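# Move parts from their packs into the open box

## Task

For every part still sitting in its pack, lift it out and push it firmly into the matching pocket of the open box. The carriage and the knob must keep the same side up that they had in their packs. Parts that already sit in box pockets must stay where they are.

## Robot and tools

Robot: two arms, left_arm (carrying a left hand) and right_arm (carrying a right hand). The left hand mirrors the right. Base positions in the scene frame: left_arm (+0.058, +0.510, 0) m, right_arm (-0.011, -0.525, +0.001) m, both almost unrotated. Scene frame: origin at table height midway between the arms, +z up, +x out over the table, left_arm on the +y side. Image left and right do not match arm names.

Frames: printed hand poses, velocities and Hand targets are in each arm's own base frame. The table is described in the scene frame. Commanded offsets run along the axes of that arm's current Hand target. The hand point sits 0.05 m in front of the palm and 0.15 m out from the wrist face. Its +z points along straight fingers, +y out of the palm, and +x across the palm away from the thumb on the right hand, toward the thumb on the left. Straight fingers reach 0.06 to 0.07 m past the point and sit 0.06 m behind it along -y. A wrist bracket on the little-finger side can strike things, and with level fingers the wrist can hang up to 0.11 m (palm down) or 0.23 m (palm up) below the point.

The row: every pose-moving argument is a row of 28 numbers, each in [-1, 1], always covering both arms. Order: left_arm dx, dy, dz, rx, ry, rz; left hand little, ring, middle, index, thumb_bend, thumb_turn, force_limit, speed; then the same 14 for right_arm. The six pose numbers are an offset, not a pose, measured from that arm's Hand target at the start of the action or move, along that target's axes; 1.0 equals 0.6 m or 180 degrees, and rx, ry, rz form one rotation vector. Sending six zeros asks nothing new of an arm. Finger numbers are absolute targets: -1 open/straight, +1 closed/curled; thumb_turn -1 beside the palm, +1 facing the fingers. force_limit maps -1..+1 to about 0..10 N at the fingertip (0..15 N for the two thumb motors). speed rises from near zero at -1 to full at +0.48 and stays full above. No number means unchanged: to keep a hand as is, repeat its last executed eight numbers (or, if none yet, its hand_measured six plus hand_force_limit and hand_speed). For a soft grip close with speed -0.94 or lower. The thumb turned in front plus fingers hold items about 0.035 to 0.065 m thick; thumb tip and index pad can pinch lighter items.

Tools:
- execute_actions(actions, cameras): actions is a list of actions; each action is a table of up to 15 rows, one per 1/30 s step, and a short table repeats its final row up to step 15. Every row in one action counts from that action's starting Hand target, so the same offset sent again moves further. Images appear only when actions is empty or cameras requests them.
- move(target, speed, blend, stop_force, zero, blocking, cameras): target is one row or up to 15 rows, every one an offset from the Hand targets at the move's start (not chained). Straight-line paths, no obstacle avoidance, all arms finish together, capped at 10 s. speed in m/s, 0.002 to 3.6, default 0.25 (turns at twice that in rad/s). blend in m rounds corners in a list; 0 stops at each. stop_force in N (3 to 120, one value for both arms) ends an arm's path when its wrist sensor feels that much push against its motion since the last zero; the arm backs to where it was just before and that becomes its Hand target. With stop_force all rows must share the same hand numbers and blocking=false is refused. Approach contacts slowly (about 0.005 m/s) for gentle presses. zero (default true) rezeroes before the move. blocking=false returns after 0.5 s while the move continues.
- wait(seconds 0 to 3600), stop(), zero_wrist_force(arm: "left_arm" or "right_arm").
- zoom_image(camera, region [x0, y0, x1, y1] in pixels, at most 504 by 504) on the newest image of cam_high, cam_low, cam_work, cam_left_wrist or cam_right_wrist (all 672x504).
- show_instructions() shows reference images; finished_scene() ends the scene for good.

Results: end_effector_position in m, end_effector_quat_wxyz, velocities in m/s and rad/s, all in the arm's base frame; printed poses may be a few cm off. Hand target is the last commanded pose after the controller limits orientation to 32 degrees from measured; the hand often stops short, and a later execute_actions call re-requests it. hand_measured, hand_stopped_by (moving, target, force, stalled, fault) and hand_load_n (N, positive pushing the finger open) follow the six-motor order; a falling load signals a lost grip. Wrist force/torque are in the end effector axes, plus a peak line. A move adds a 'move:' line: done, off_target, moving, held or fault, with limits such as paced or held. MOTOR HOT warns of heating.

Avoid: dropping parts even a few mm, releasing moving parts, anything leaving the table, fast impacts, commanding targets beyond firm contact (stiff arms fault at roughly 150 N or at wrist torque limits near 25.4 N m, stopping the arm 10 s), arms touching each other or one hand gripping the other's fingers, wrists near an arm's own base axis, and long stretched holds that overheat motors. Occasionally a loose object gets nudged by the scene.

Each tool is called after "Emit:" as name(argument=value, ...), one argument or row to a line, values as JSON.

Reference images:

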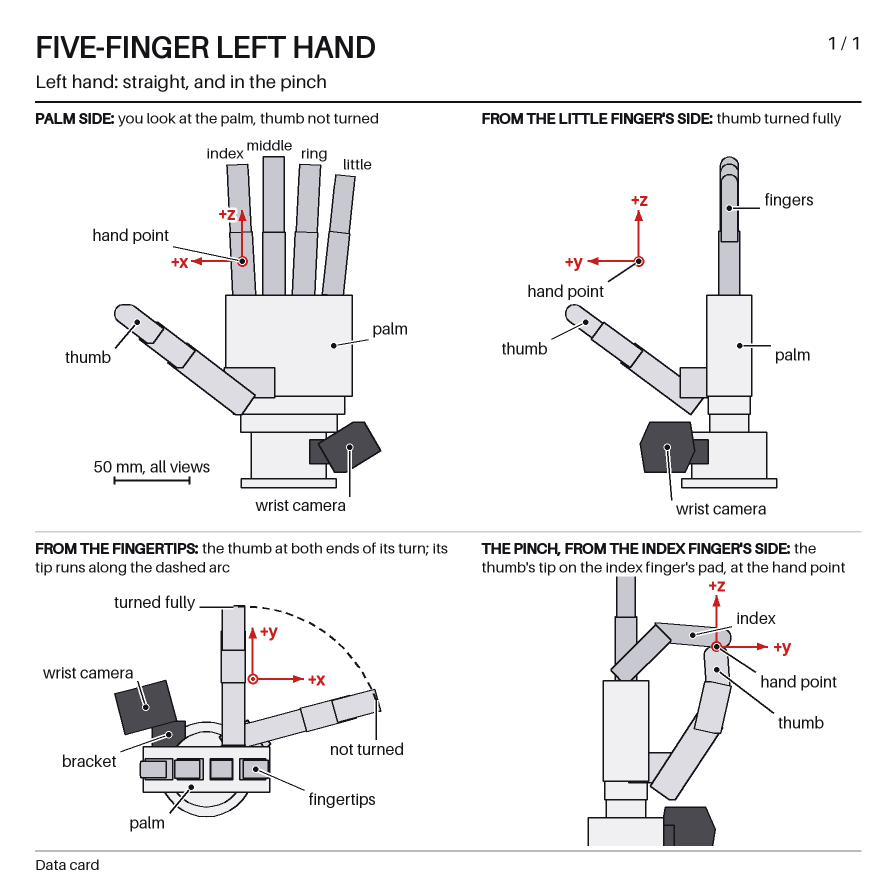

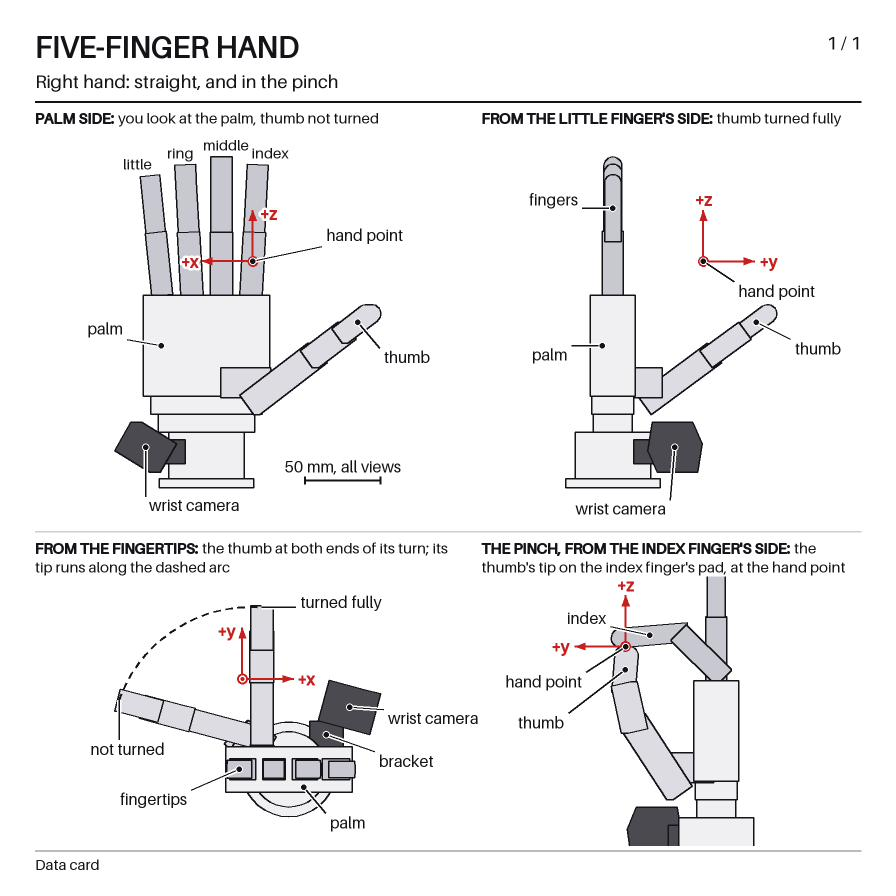

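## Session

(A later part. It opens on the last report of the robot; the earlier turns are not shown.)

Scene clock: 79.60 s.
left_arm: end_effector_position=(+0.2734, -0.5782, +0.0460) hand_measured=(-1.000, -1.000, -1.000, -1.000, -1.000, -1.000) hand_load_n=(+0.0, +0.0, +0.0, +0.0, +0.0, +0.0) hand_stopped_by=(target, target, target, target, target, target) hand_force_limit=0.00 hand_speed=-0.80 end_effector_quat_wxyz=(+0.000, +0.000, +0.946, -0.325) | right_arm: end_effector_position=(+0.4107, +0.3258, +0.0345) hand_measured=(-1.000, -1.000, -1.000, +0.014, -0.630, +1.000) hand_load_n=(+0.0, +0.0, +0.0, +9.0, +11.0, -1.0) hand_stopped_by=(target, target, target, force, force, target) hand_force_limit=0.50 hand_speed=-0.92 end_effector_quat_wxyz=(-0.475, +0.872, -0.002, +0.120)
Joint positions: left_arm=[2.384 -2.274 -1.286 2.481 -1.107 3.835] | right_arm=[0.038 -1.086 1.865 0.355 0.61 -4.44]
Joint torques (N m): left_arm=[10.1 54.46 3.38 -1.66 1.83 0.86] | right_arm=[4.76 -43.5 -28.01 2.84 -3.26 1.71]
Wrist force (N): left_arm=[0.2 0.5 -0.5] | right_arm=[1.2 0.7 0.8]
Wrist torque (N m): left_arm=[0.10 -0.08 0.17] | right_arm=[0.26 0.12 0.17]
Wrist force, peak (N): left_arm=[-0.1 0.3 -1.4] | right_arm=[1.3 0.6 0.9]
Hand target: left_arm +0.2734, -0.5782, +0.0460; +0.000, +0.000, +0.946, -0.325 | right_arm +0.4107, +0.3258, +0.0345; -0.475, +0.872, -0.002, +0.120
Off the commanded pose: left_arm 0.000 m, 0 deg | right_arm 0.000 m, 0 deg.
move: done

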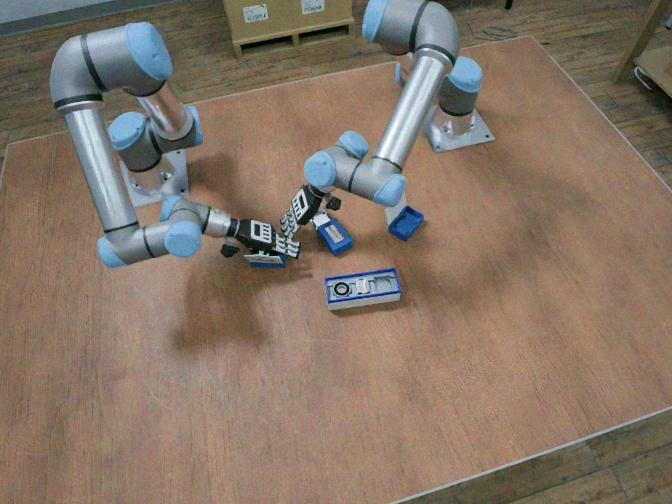

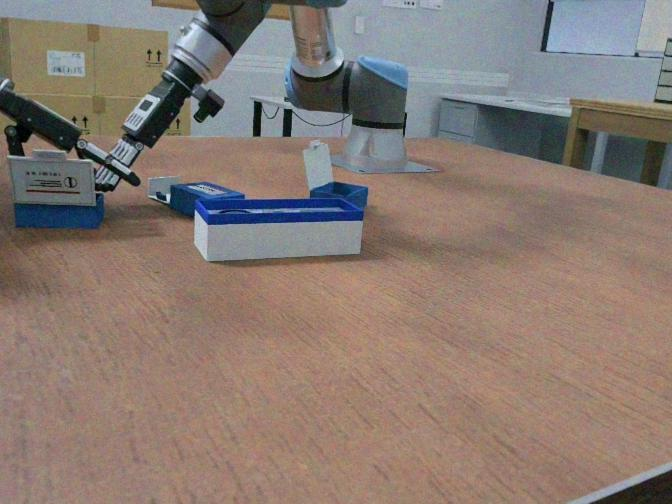

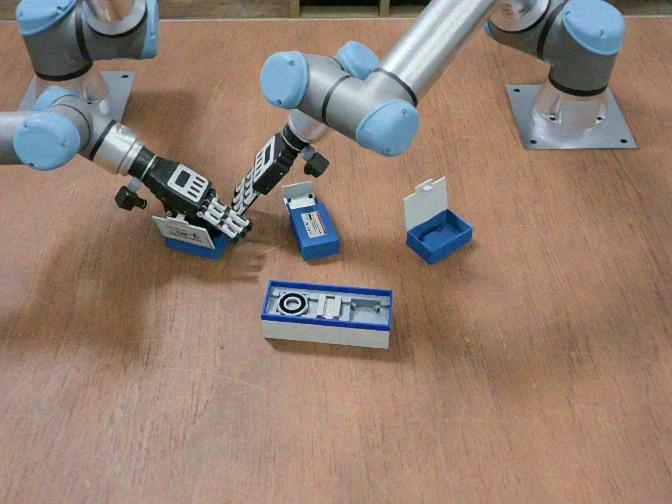

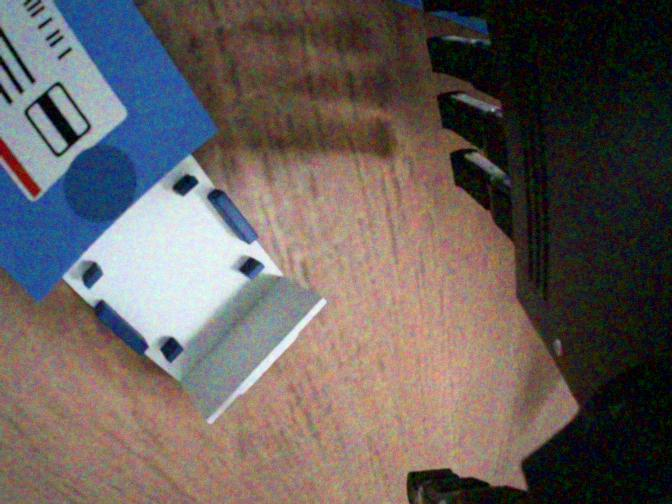

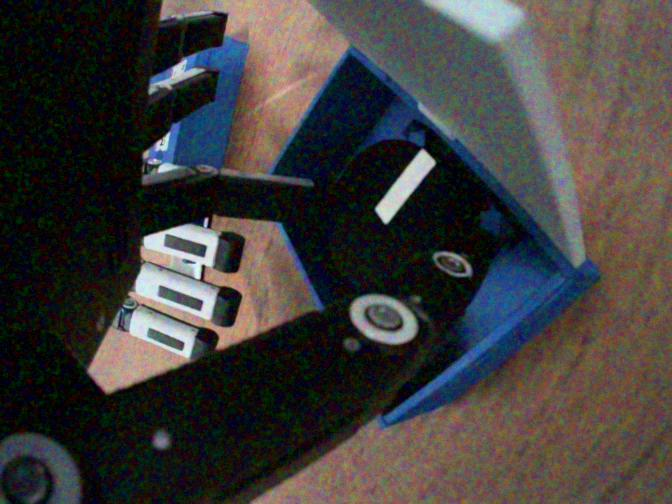

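Emit:
move(
  target=[0,-0.0137,0.0150,0,0,0,-1,-1,-1,-1,-1,-1,0,-0.8,0,0,0,0,0,0,-1,-1,-1,0.15,-0.45,1,0.5,-0.92],
  speed=0.015,
  stop_force=3,
  cameras=["cam_work","cam_right_wrist","cam_high"],
)

Emit:
zoom_image(
  camera="cam_work",
  region=[180, 180, 270, 260],
)

Emit:
zoom_image(
  camera="cam_right_wrist",
  region=[140, 0, 440, 240],
)

Scene clock: 81.70 s.
left_arm: end_effector_position=(+0.2734, -0.5902, +0.0440) hand_measured=(-1.000, -1.000, -1.000, -1.000, -1.000, -1.000) hand_load_n=(+0.0, +0.0, +0.0, +0.0, +0.0, +0.0) hand_stopped_by=(target, target, target, target, target, target) hand_force_limit=0.00 hand_speed=-0.80 end_effector_quat_wxyz=(+0.000, +0.000, +0.946, -0.325) | right_arm: end_effector_position=(+0.4107, +0.3258, +0.0345) hand_measured=(-1.000, -1.000, -1.000, +0.014, -0.630, +1.000) hand_load_n=(+0.5, +0.0, +0.0, +9.0, +11.0, -1.0) hand_stopped_by=(target, target, target, force, force, target) hand_force_limit=0.50 hand_speed=-0.92 end_effector_quat_wxyz=(-0.475, +0.872, -0.002, +0.120)
Joint positions: left_arm=[2.368 -2.298 -1.247 2.473 -1.115 3.82] | right_arm=[0.038 -1.086 1.865 0.355 0.61 -4.44]
Joint torques (N m): left_arm=[10.17 55.08 4.19 0.04 1.79 0.63] | right_arm=[4.18 -43.98 -28.23 2.71 -3.14 1.6]
Wrist force (N): left_arm=[-0.1 0.7 -0.7] | right_arm=[1.2 0.8 1.0]
Wrist torque (N m): left_arm=[0.14 -0.05 0.14] | right_arm=[0.24 0.12 0.16]
Wrist force, peak (N): left_arm=[0.2 0.5 -1.0] | right_arm=[0.8 1.6 0.5]
Hand target: left_arm +0.2734, -0.5902, +0.0440; +0.000, +0.000, +0.946, -0.325 | right_arm +0.4107, +0.3258, +0.0345; -0.475, +0.872, -0.002, +0.120
Off the commanded pose: left_arm 0.000 m, 0 deg | right_arm 0.000 m, 0 deg.
move: done
Images, in order (width x height): cam_high 672x504, cam_work 672x504, cam_right_wrist 672x504.

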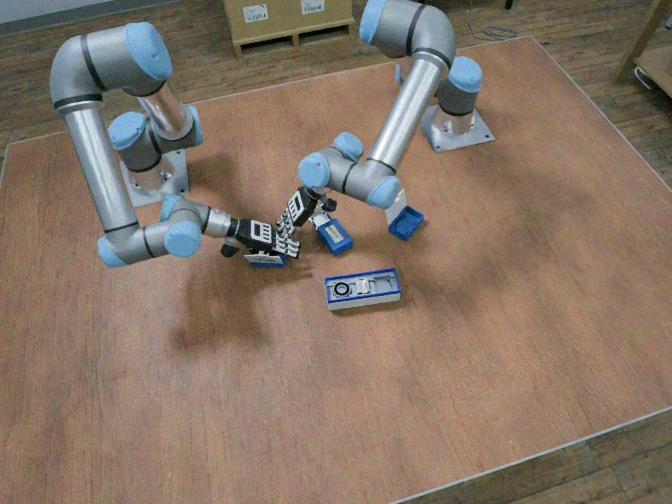

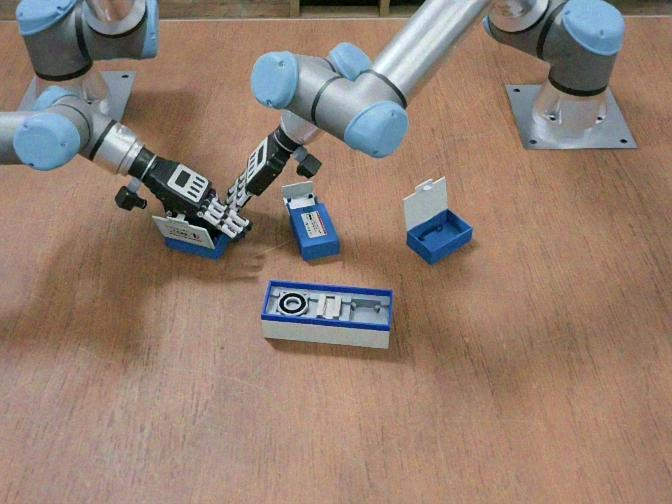

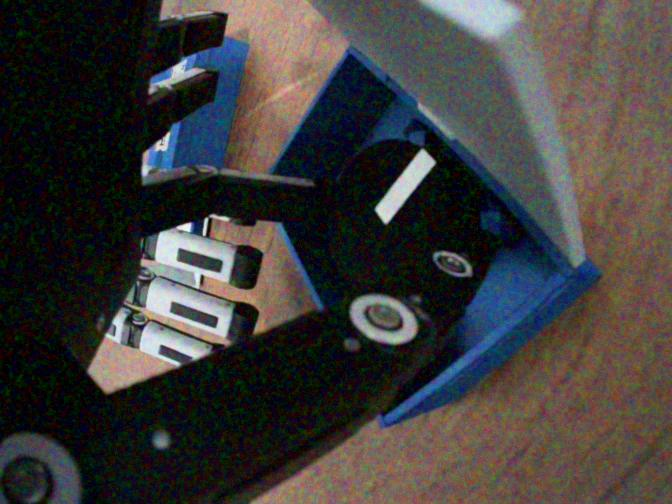

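Scaled by 5.600 from the camera's image (finer frame: 960x720).

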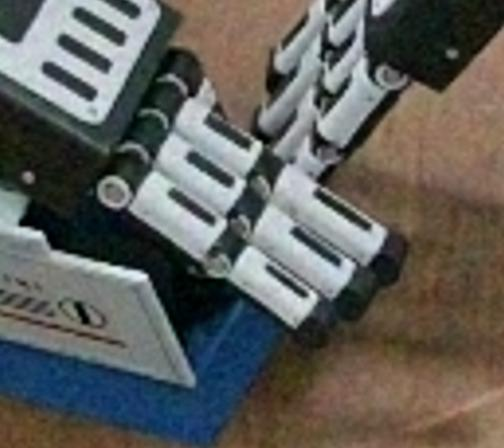

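Scaled by 1.680 from the camera's image (finer frame: 960x720).

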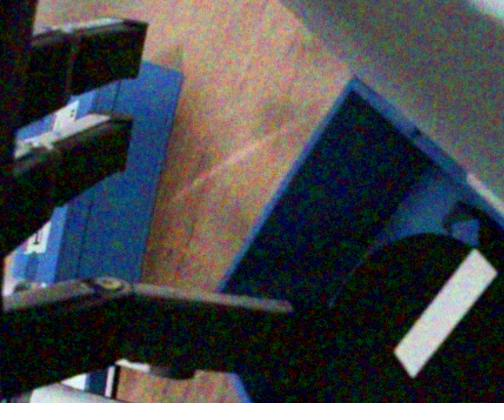

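Emit:
zoom_image(
  camera="cam_high",
  region=[250, 215, 310, 270],
)

Emit:
zoom_image(
  camera="cam_right_wrist",
  region=[190, 140, 330, 360],
)

Scaled by 8.400 from the camera's image (finer frame: 960x720).

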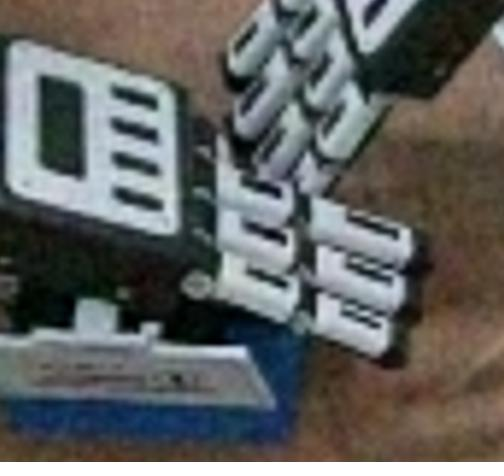

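Scaled by 2.291 from the camera's image (finer frame: 960x720).

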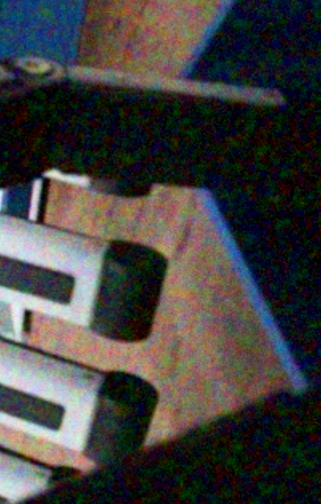

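Emit:
move(
  target=[-0.0117,-0.0026,0.0021,0,0,0,-1,-1,-1,-1,-1,-1,0,-0.8,0,0,0,0,0,0,-1,-1,-1,0.15,-0.45,1,0.5,-0.92],
  speed=0.015,
  stop_force=3,
  cameras=["cam_work","cam_right_wrist","cam_high"],
)

Emit:
zoom_image(
  camera="cam_right_wrist",
  region=[190, 140, 330, 360],
)

Scene clock: 84.77 s.
left_arm: end_effector_position=(+0.2804, -0.5922, +0.0439) hand_measured=(-1.000, -1.000, -1.000, -1.000, -1.000, -1.000) hand_load_n=(+0.0, -0.5, +0.0, +0.0, +0.0, +0.0) hand_stopped_by=(target, target, target, target, target, target) hand_force_limit=0.00 hand_speed=-0.80 end_effector_quat_wxyz=(+0.000, +0.000, +0.946, -0.325) | right_arm: end_effector_position=(+0.4107, +0.3258, +0.0345) hand_measured=(-1.000, -1.000, -1.000, +0.014, -0.630, +1.000) hand_load_n=(+0.0, +0.0, +0.0, +9.0, +11.0, -1.0) hand_stopped_by=(target, target, target, force, force, target) hand_force_limit=0.50 hand_speed=-0.92 end_effector_quat_wxyz=(-0.475, +0.872, -0.002, +0.120)
Joint positions: left_arm=[2.374 -2.312 -1.224 2.461 -1.112 3.826] | right_arm=[0.038 -1.086 1.865 0.355 0.61 -4.44]
Joint torques (N m): left_arm=[-9.28 55.58 4.01 0.03 -0.78 -0.92] | right_arm=[4.8 -43.51 -28.1 2.49 -3.07 1.6]
Wrist force (N): left_arm=[0.0 0.8 -0.5] | right_arm=[0.9 0.8 0.8]
Wrist torque (N m): left_arm=[0.14 -0.06 -0.04] | right_arm=[0.25 0.16 0.15]
Wrist force, peak (N): left_arm=[0.4 0.8 -0.6] | right_arm=[1.1 1.2 0.9]
Hand target: left_arm +0.2804, -0.5922, +0.0439; +0.000, +0.000, +0.946, -0.325 | right_arm +0.4107, +0.3258, +0.0345; -0.475, +0.872, -0.002, +0.120
Off the commanded pose: left_arm 0.000 m, 0 deg | right_arm 0.000 m, 0 deg.
move: done
Images, in order (width x height): cam_high 672x504, cam_work 672x504, cam_right_wrist 672x504.

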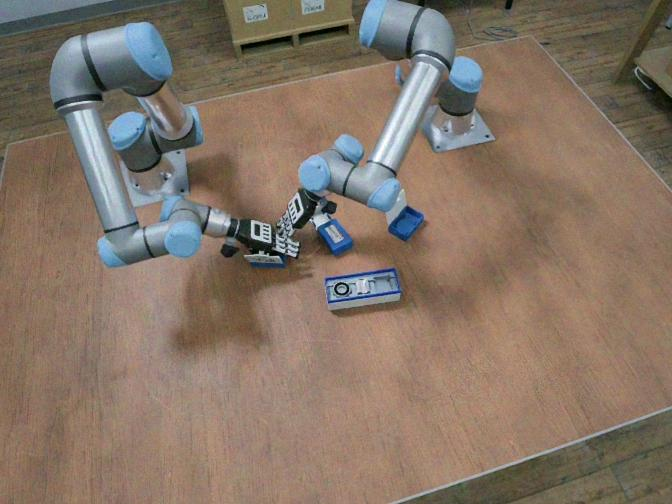

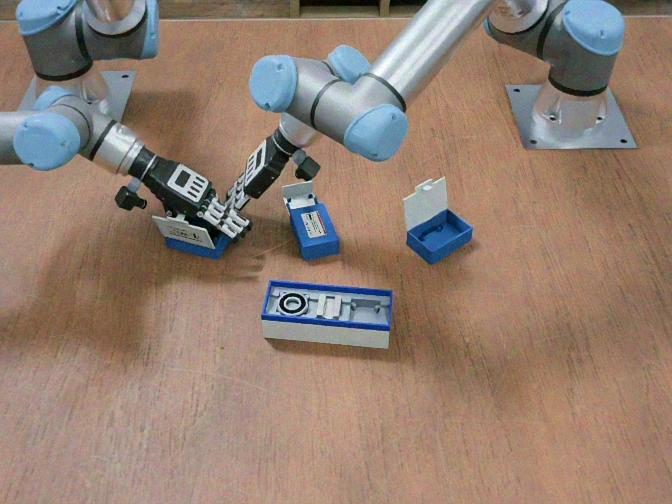

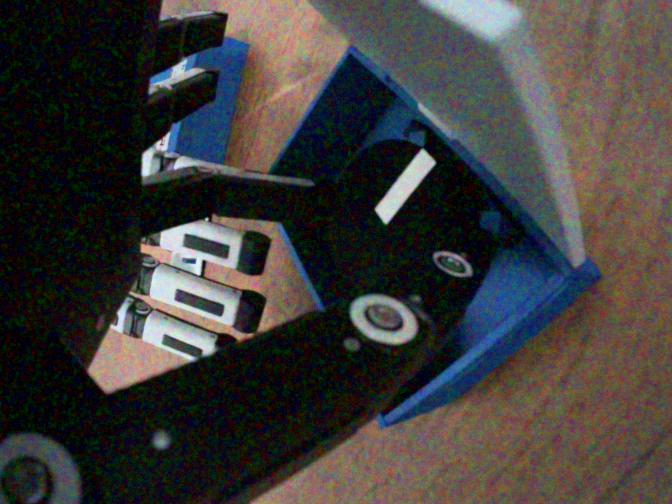

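Scaled by 2.291 from the camera's image (finer frame: 960x720).

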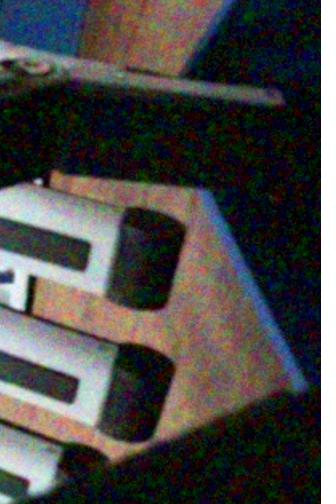

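Emit:
move(
  target=[-0.005,-0.0013,0.001,0,0,0,-1,-1,-1,-1,-1,-1,0,-0.8,0,0,0,0,0,0,-1,-1,-1,0.15,-0.45,1,0.5,-0.92],
  speed=0.015,
  stop_force=3,
)

Emit:
move(
  target=[0,0.0082,0.0105,0,0,0,-1,-1,-1,-1,-1,-1,0,-0.8,0,0,0,0,0,0,-1,-1,-1,0.15,-0.45,1,0.5,-0.92],
  speed=0.006,
  stop_force=5,
  cameras=["cam_work","cam_right_wrist"],
)

Emit:
zoom_image(
  camera="cam_right_wrist",
  region=[190, 140, 330, 360],
)

Scene clock: 86.07 s.
left_arm: end_effector_position=(+0.2835, -0.5932, +0.0439) hand_measured=(-1.000, -1.000, -1.000, -1.000, -1.000, -1.000) hand_load_n=(+0.0, +0.0, +0.0, -0.5, -0.5, +0.0) hand_stopped_by=(target, target, target, target, target, target) hand_force_limit=0.00 hand_speed=-0.80 end_effector_quat_wxyz=(+0.000, +0.000, +0.946, -0.325) | right_arm: end_effector_position=(+0.4107, +0.3258, +0.0345) hand_measured=(-1.000, -1.000, -1.000, +0.014, -0.630, +1.000) hand_load_n=(+0.0, +0.0, +0.0, +9.0, +11.0, -1.0) hand_stopped_by=(target, target, target, force, force, target) hand_force_limit=0.50 hand_speed=-0.92 end_effector_quat_wxyz=(-0.475, +0.872, -0.002, +0.120)
Joint positions: left_arm=[2.377 -2.318 -1.213 2.455 -1.111 3.828] | right_arm=[0.038 -1.086 1.865 0.355 0.61 -4.44]
Joint torques (N m): left_arm=[2.53 53.31 3.77 -0.14 0.73 -0.88] | right_arm=[4.93 -43.17 -28.11 2.41 -3.03 1.64]
Wrist force (N): left_arm=[0.2 0.4 -0.6] | right_arm=[1.1 0.8 0.4]
Wrist torque (N m): left_arm=[0.09 -0.07 -0.02] | right_arm=[0.29 0.15 0.16]
Wrist force, peak (N): left_arm=[0.1 1.0 -0.5] | right_arm=[1.3 0.8 1.0]
Hand target: left_arm +0.2834, -0.5932, +0.0439; +0.000, +0.000, +0.946, -0.325 | right_arm +0.4107, +0.3258, +0.0345; -0.475, +0.872, -0.002, +0.120
Off the commanded pose: left_arm 0.000 m, 0 deg | right_arm 0.000 m, 0 deg.
move: done

Scene clock: 87.63 s.
left_arm: end_effector_position=(+0.2835, -0.5932, +0.0420) hand_measured=(-1.000, -1.000, -1.000, -1.000, -1.000, -1.000) hand_load_n=(+0.0, +0.0, -0.5, +0.0, +0.0, -0.5) hand_stopped_by=(target, target, target, target, target, target) hand_force_limit=0.00 hand_speed=-0.80 end_effector_quat_wxyz=(+0.000, +0.000, +0.946, -0.325) | right_arm: end_effector_position=(+0.4107, +0.3258, +0.0345) hand_measured=(-1.000, -1.000, -1.000, +0.014, -0.630, +1.000) hand_load_n=(+0.0, +0.0, +0.0, +8.5, +11.0, -1.0) hand_stopped_by=(target, target, target, force, force, target) hand_force_limit=0.50 hand_speed=-0.92 end_effector_quat_wxyz=(-0.475, +0.872, -0.002, +0.120)
Joint positions: left_arm=[2.377 -2.319 -1.215 2.459 -1.111 3.828] | right_arm=[0.038 -1.086 1.865 0.355 0.61 -4.44]
Joint torques (N m): left_arm=[-2.53 52.28 32.06 -2.23 -0.22 -0.78] | right_arm=[4.29 -43.07 -28.26 2.35 -2.9 1.68]
Wrist force (N): left_arm=[0.6 -2.1 -4.9] | right_arm=[1.1 2.8 1.2]
Wrist torque (N m): left_arm=[0.40 -0.26 0.16] | right_arm=[0.30 0.13 0.17]
Wrist force, peak (N): left_arm=[0.3 -5.2 -6.3] | right_arm=[1.1 3.3 1.1]
Hand target: left_arm +0.2835, -0.5932, +0.0420; +0.000, +0.000, +0.946, -0.325 (not the last commanded pose) | right_arm +0.4107, +0.3258, +0.0345; -0.475, +0.872, -0.002, +0.120
Off the commanded pose: left_arm 0.006 m, 0 deg | right_arm 0.000 m, 0 deg.
move: contact (left_arm)

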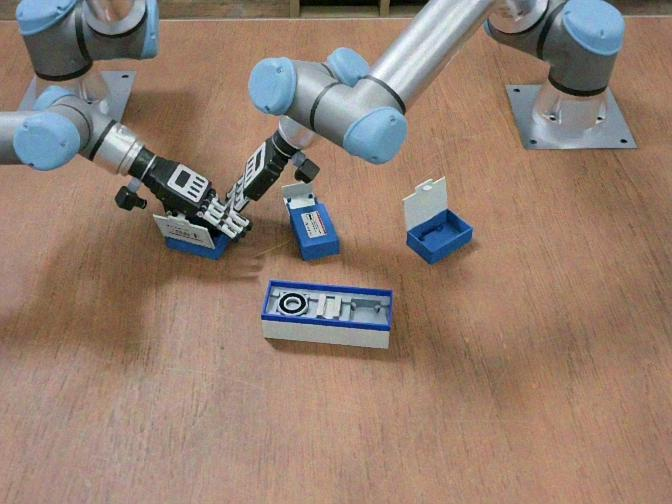

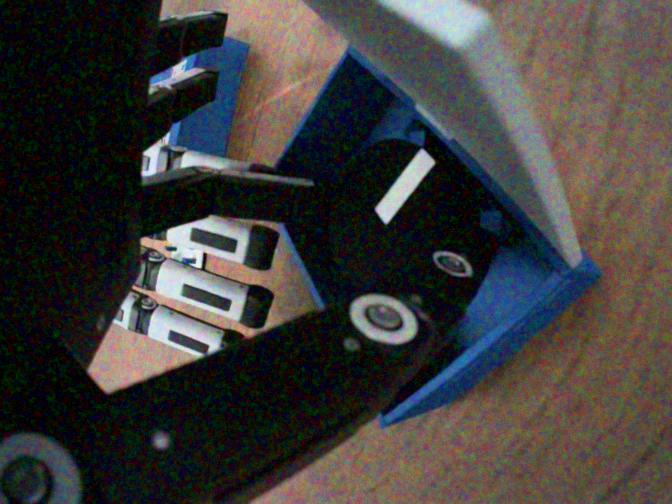

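Scaled by 2.291 from the camera's image (finer frame: 960x720).

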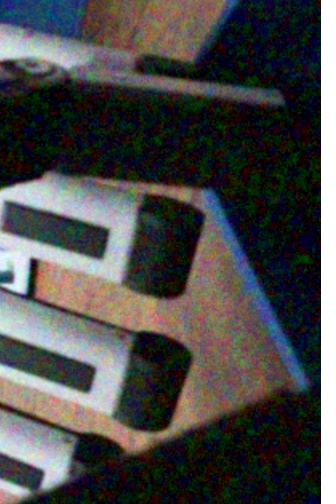

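Emit:
move(
  target=[0,0,0,0,0,0,-1,-1,-1,-1,-1,-1,0,-0.8,0.0035,-0.0138,-0.0086,0,0,0,-1,-1,-1,0.15,-0.45,1,0.5,-0.92],
  speed=0.02,
  cameras=["cam_work","cam_right_wrist","cam_low"],
)

Emit:
zoom_image(
  camera="cam_right_wrist",
  region=[190, 60, 530, 360],
)

Emit:
zoom_image(
  camera="cam_work",
  region=[140, 170, 260, 270],
)

Scene clock: 88.63 s.
left_arm: end_effector_position=(+0.2835, -0.5932, +0.0420) hand_measured=(-1.000, -1.000, -1.000, -1.000, -1.000, -1.000) hand_load_n=(+0.0, +0.0, +0.0, +0.0, +0.0, +0.0) hand_stopped_by=(target, target, target, target, target, target) hand_force_limit=0.00 hand_speed=-0.80 end_effector_quat_wxyz=(+0.000, +0.000, +0.946, -0.325) | right_arm: end_effector_position=(+0.4108, +0.3258, +0.0446) hand_measured=(-1.000, -1.000, -1.000, +0.014, -0.630, +1.000) hand_load_n=(+0.0, +0.0, +0.0, +9.0, +10.5, -1.0) hand_stopped_by=(target, target, target, force, force, target) hand_force_limit=0.50 hand_speed=-0.92 end_effector_quat_wxyz=(-0.475, +0.872, -0.002, +0.120) end_effector_velocity=(+0.001, +0.000, -0.001) end_effector_angular_velocity=(+0.000, -0.002, +0.000)
Joint positions: left_arm=[2.377 -2.319 -1.215 2.459 -1.111 3.828] | right_arm=[0.038 -1.103 1.859 0.379 0.61 -4.44]
Joint velocities: left_arm=[within noise] | right_arm=[0 0.002 0 -0.005 0 0]
Joint torques (N m): left_arm=[-2.92 51.37 29.81 -1.75 -0.25 -0.79] | right_arm=[6.3 -26.84 -19.26 0.49 -2.38 1.55]
Wrist force (N): left_arm=[-0.8 -2.6 -2.6] | right_arm=[1.1 0.3 0.6]
Wrist torque (N m): left_arm=[0.23 -0.17 0.10] | right_arm=[0.21 0.15 0.15]
Wrist force, peak (N): left_arm=[-0.2 -3.8 -5.4] | right_arm=[1.1 3.4 1.4]
Hand target: left_arm +0.2835, -0.5932, +0.0420; +0.000, +0.000, +0.946, -0.325 | right_arm +0.4108, +0.3258, +0.0445; -0.475, +0.872, -0.002, +0.120
Off the commanded pose: left_arm 0.000 m, 0 deg | right_arm 0.000 m, 0 deg.
move: done
Images, in order (width x height): cam_low 672x504, cam_work 672x504, cam_right_wrist 672x504.

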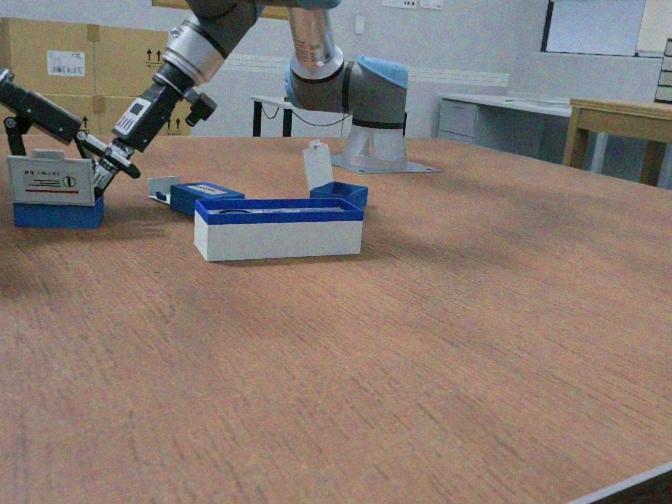

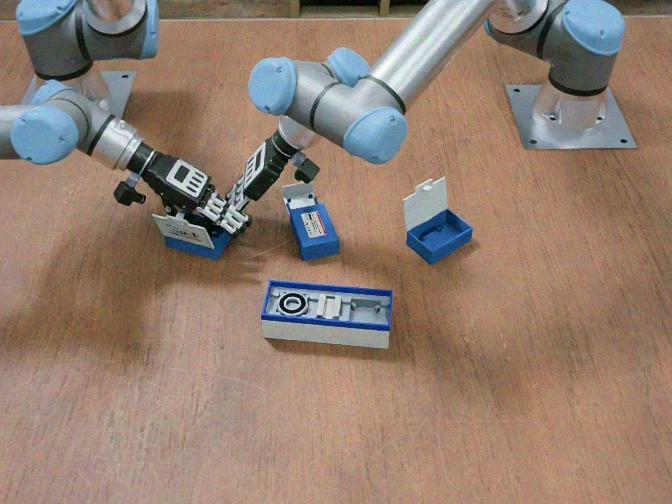

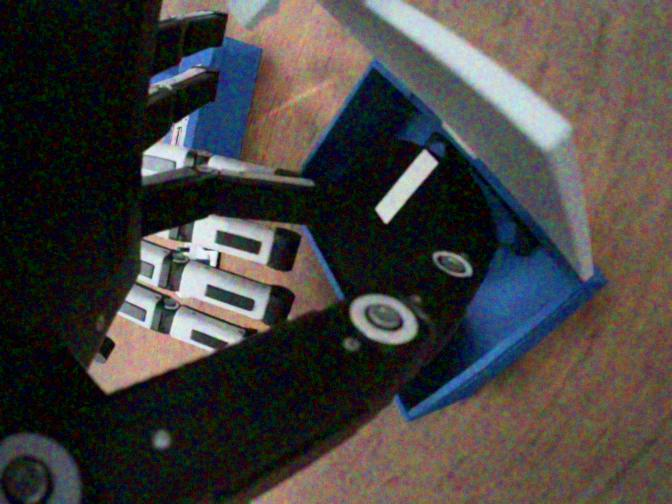

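Scaled by 1.482 from the camera's image (finer frame: 960x720).

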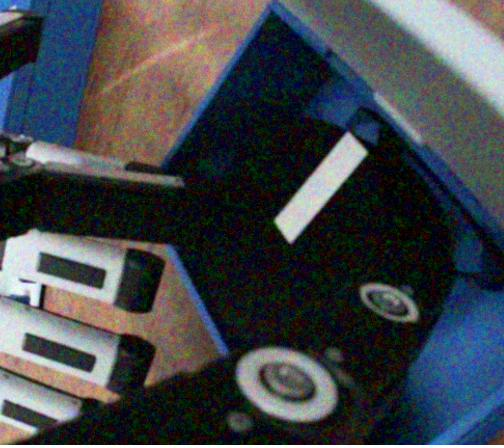

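Scaled by 4.200 from the camera's image (finer frame: 960x720).

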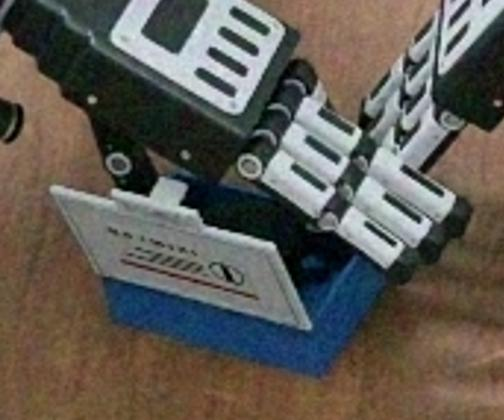

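Emit:
move(
  target=[0,0,0,0,0,0,-1,-1,-1,-1,-1,-1,0,-0.8,0.0042,-0.0166,-0.0104,0,0,0,-1,-1,-1,0.15,-0.45,1,0.5,-0.92],
  speed=0.03,
  cameras=["cam_right_wrist","cam_work"],
)

Emit:
zoom_image(
  camera="cam_right_wrist",
  region=[190, 60, 530, 360],
)

Emit:
zoom_image(
  camera="cam_work",
  region=[140, 170, 260, 270],
)

Scene clock: 89.60 s.
left_arm: end_effector_position=(+0.2835, -0.5932, +0.0420) hand_measured=(-1.000, -1.000, -1.000, -1.000, -1.000, -1.000) hand_load_n=(+0.0, +0.0, +0.0, +0.0, +0.0, +0.0) hand_stopped_by=(target, target, target, target, target, target) hand_force_limit=0.00 hand_speed=-0.80 end_effector_quat_wxyz=(+0.000, +0.000, +0.946, -0.325) | right_arm: end_effector_position=(+0.4109, +0.3258, +0.0566) hand_measured=(-1.000, -1.000, -1.000, +0.014, -0.630, +1.000) hand_load_n=(-0.5, +0.0, +0.0, +9.0, +11.0, -1.0) hand_stopped_by=(target, target, target, force, force, target) hand_force_limit=0.50 hand_speed=-0.92 end_effector_quat_wxyz=(-0.475, +0.872, -0.002, +0.120) end_effector_velocity=(+0.000, +0.000, -0.002) end_effector_angular_velocity=(+0.000, -0.002, +0.001)
Joint positions: left_arm=[2.377 -2.319 -1.215 2.459 -1.111 3.828] | right_arm=[0.038 -1.123 1.85 0.408 0.61 -4.44]
Joint velocities: left_arm=[within noise] | right_arm=[0.001 0.003 0.001 -0.006 0 0]
Joint torques (N m): left_arm=[-3.22 48.74 25.79 -1.24 -0.29 -0.57] | right_arm=[2.32 -27.3 -15.25 0.41 -1.15 0.18]
Wrist force (N): left_arm=[-1.0 -2.7 -2.5] | right_arm=[1.1 0.1 0.4]
Wrist torque (N m): left_arm=[0.21 -0.14 0.09] | right_arm=[0.19 0.15 0.14]
Wrist force, peak (N): left_arm=[-1.1 -2.9 -2.6] | right_arm=[1.2 0.4 0.7]
Hand target: left_arm +0.2835, -0.5932, +0.0420; +0.000, +0.000, +0.946, -0.325 | right_arm +0.4108, +0.3258, +0.0565; -0.475, +0.872, -0.002, +0.120
Off the commanded pose: left_arm 0.000 m, 0 deg | right_arm 0.000 m, 0 deg.
move: done
Images, in order (width x height): cam_work 672x504, cam_right_wrist 672x504.

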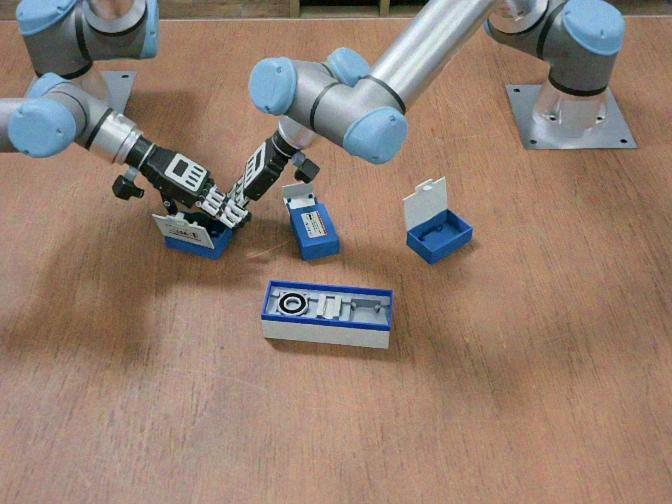

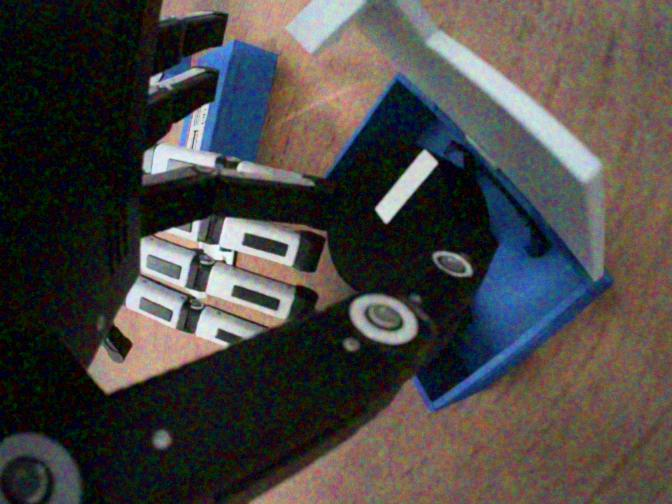

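Scaled by 1.482 from the camera's image (finer frame: 960x720).

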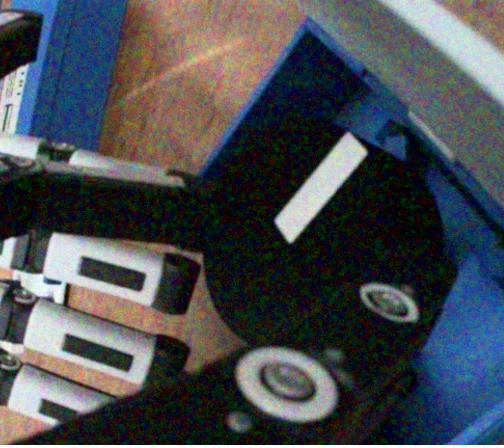

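Scaled by 4.200 from the camera's image (finer frame: 960x720).

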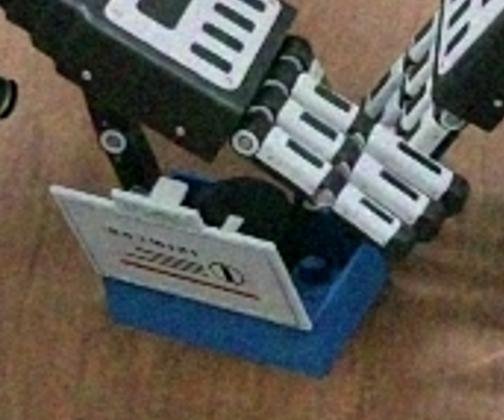

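Emit:
move(
  target=[
    [0,0,-0.1333,0,0,0,-1,-1,-1,-1,-1,-1,0,-0.8,0.0069,-0.0276,-0.0173,0,0,0,-1,-1,-1,0.15,-0.45,1,0.5,-0.92],
    [0,0.2543,-0.622,0,0,0,-1,-1,-1,-1,-1,-1,0,-0.8,0.0243,-0.0968,-0.0605,0,0,0,-1,-1,-1,0.15,-0.45,1,0.5,-0.92],
  ],
  speed=[0.1,0.3],
  blend=[0.02,0],
  cameras=["cam_right_wrist","cam_work","cam_low"],
)

Emit:
zoom_image(
  camera="cam_right_wrist",
  region=[190, 60, 530, 360],
)

Emit:
zoom_image(
  camera="cam_work",
  region=[100, 100, 280, 270],
)

Emit:
zoom_image(
  camera="cam_low",
  region=[0, 40, 180, 240],
)

Scene clock: 92.23 s.
left_arm: end_effector_position=(+0.2834, -0.2434, +0.2422) hand_measured=(-1.000, -1.000, -1.000, -1.000, -1.000, -1.000) hand_load_n=(+0.0, +0.0, +0.0, +0.0, +0.0, +0.0) hand_stopped_by=(target, target, target, target, target, target) hand_force_limit=0.00 hand_speed=-0.80 end_effector_quat_wxyz=(+0.000, +0.000, +0.946, -0.325) end_effector_velocity=(+0.000, +0.001, +0.000) end_effector_angular_velocity=(+0.001, +0.001, -0.002) | right_arm: end_effector_position=(+0.4110, +0.3259, +0.1266) hand_measured=(-1.000, -1.000, -1.000, +0.014, -0.630, +1.000) hand_load_n=(+0.0, +0.0, +0.0, +9.0, +11.0, -1.0) hand_stopped_by=(target, target, target, force, force, target) hand_force_limit=0.50 hand_speed=-0.92 end_effector_quat_wxyz=(-0.475, +0.872, -0.002, +0.120)
Joint positions: left_arm=[3.13 -1.662 -1.76 1.859 -0.908 4.698] | right_arm=[0.038 -1.224 1.781 0.577 0.61 -4.44]
Joint velocities: left_arm=[0.003 0 0.001 -0.005 -0.001 0.006] | right_arm=[within noise]
Joint torques (N m): left_arm=[9.02 26.79 33.62 -3.53 -0.36 1.29] | right_arm=[4.93 -25.57 -2.22 1.07 0.58 -2.04]
Wrist force (N): left_arm=[0.4 0.8 0.0] | right_arm=[1.2 0.1 0.6]
Wrist torque (N m): left_arm=[0.15 -0.11 0.06] | right_arm=[0.19 0.13 0.13]
Wrist force, peak (N): left_arm=[-1.0 -2.7 -2.7] | right_arm=[1.3 0.4 0.6]
Hand target: left_arm +0.2834, -0.2433, +0.2423; +0.000, +0.000, +0.946, -0.325 | right_arm +0.4109, +0.3258, +0.1265; -0.475, +0.872, -0.002, +0.120
Off the commanded pose: left_arm 0.000 m, 0 deg | right_arm 0.000 m, 0 deg.
move: done
Images, in order (width x height): cam_low 672x504, cam_work 672x504, cam_right_wrist 672x504.

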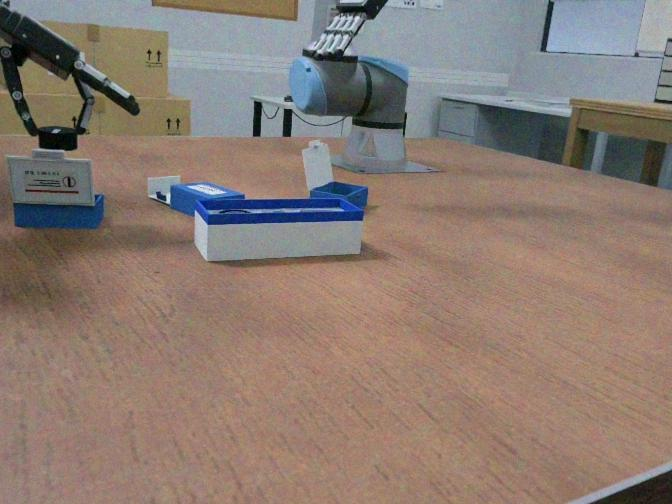

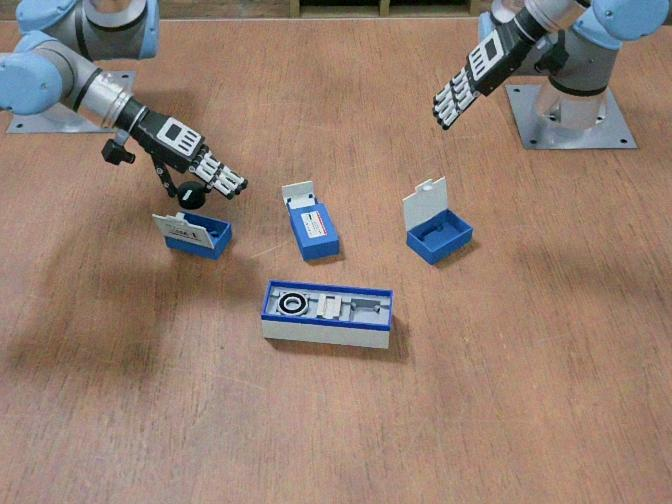

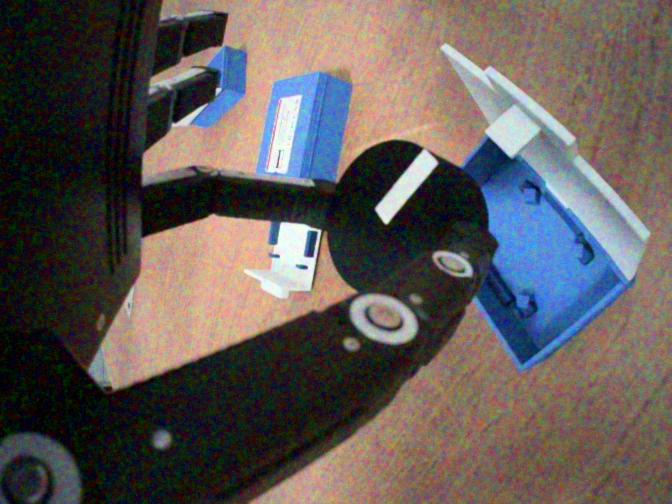

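Scaled by 1.482 from the camera's image (finer frame: 960x720).

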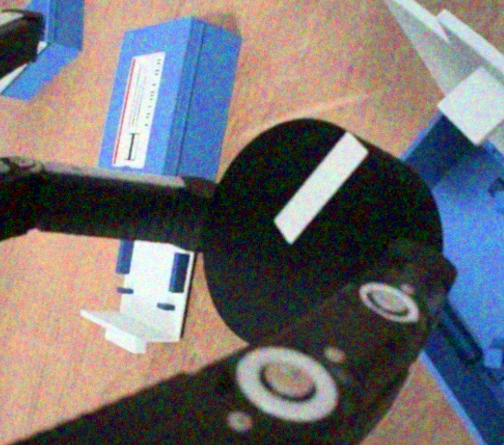

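Scaled by 2.800 from the camera's image (finer frame: 960x720).

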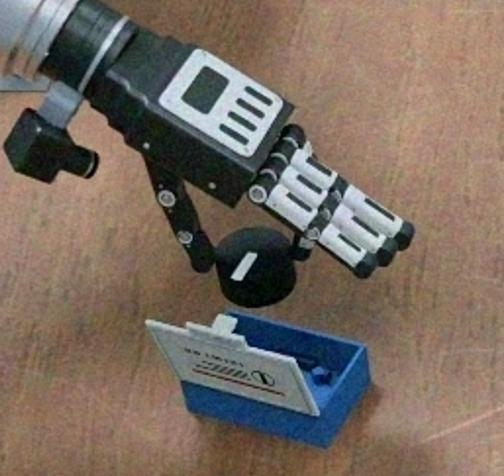

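Scaled by 2.520 from the camera's image (finer frame: 960x720).

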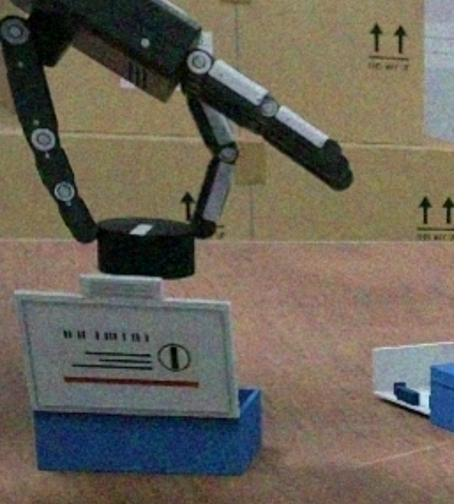

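Emit:
zoom_image(
  camera="cam_work",
  region=[325, 270, 405, 355],
)

Emit:
zoom_image(
  camera="cam_work",
  region=[255, 270, 335, 355],
)

Scaled by 5.929 from the camera's image (finer frame: 960x720).

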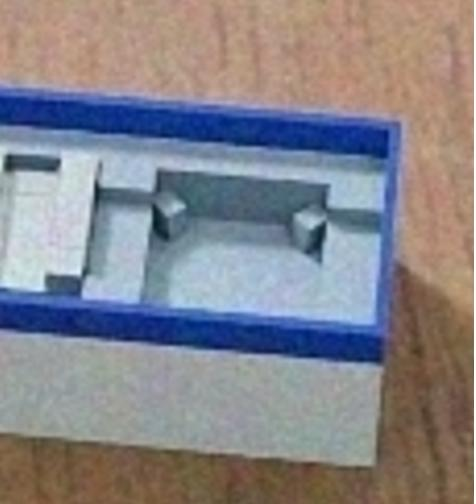

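Scaled by 5.929 from the camera's image (finer frame: 960x720).

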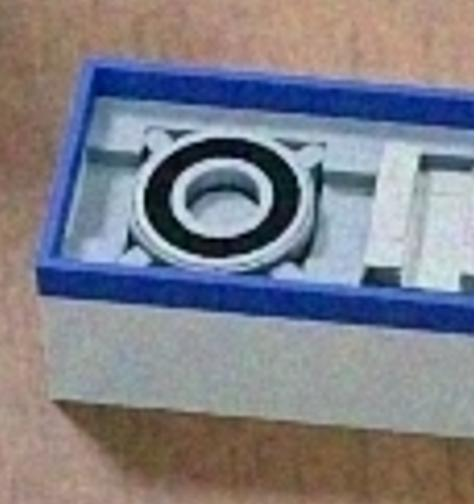

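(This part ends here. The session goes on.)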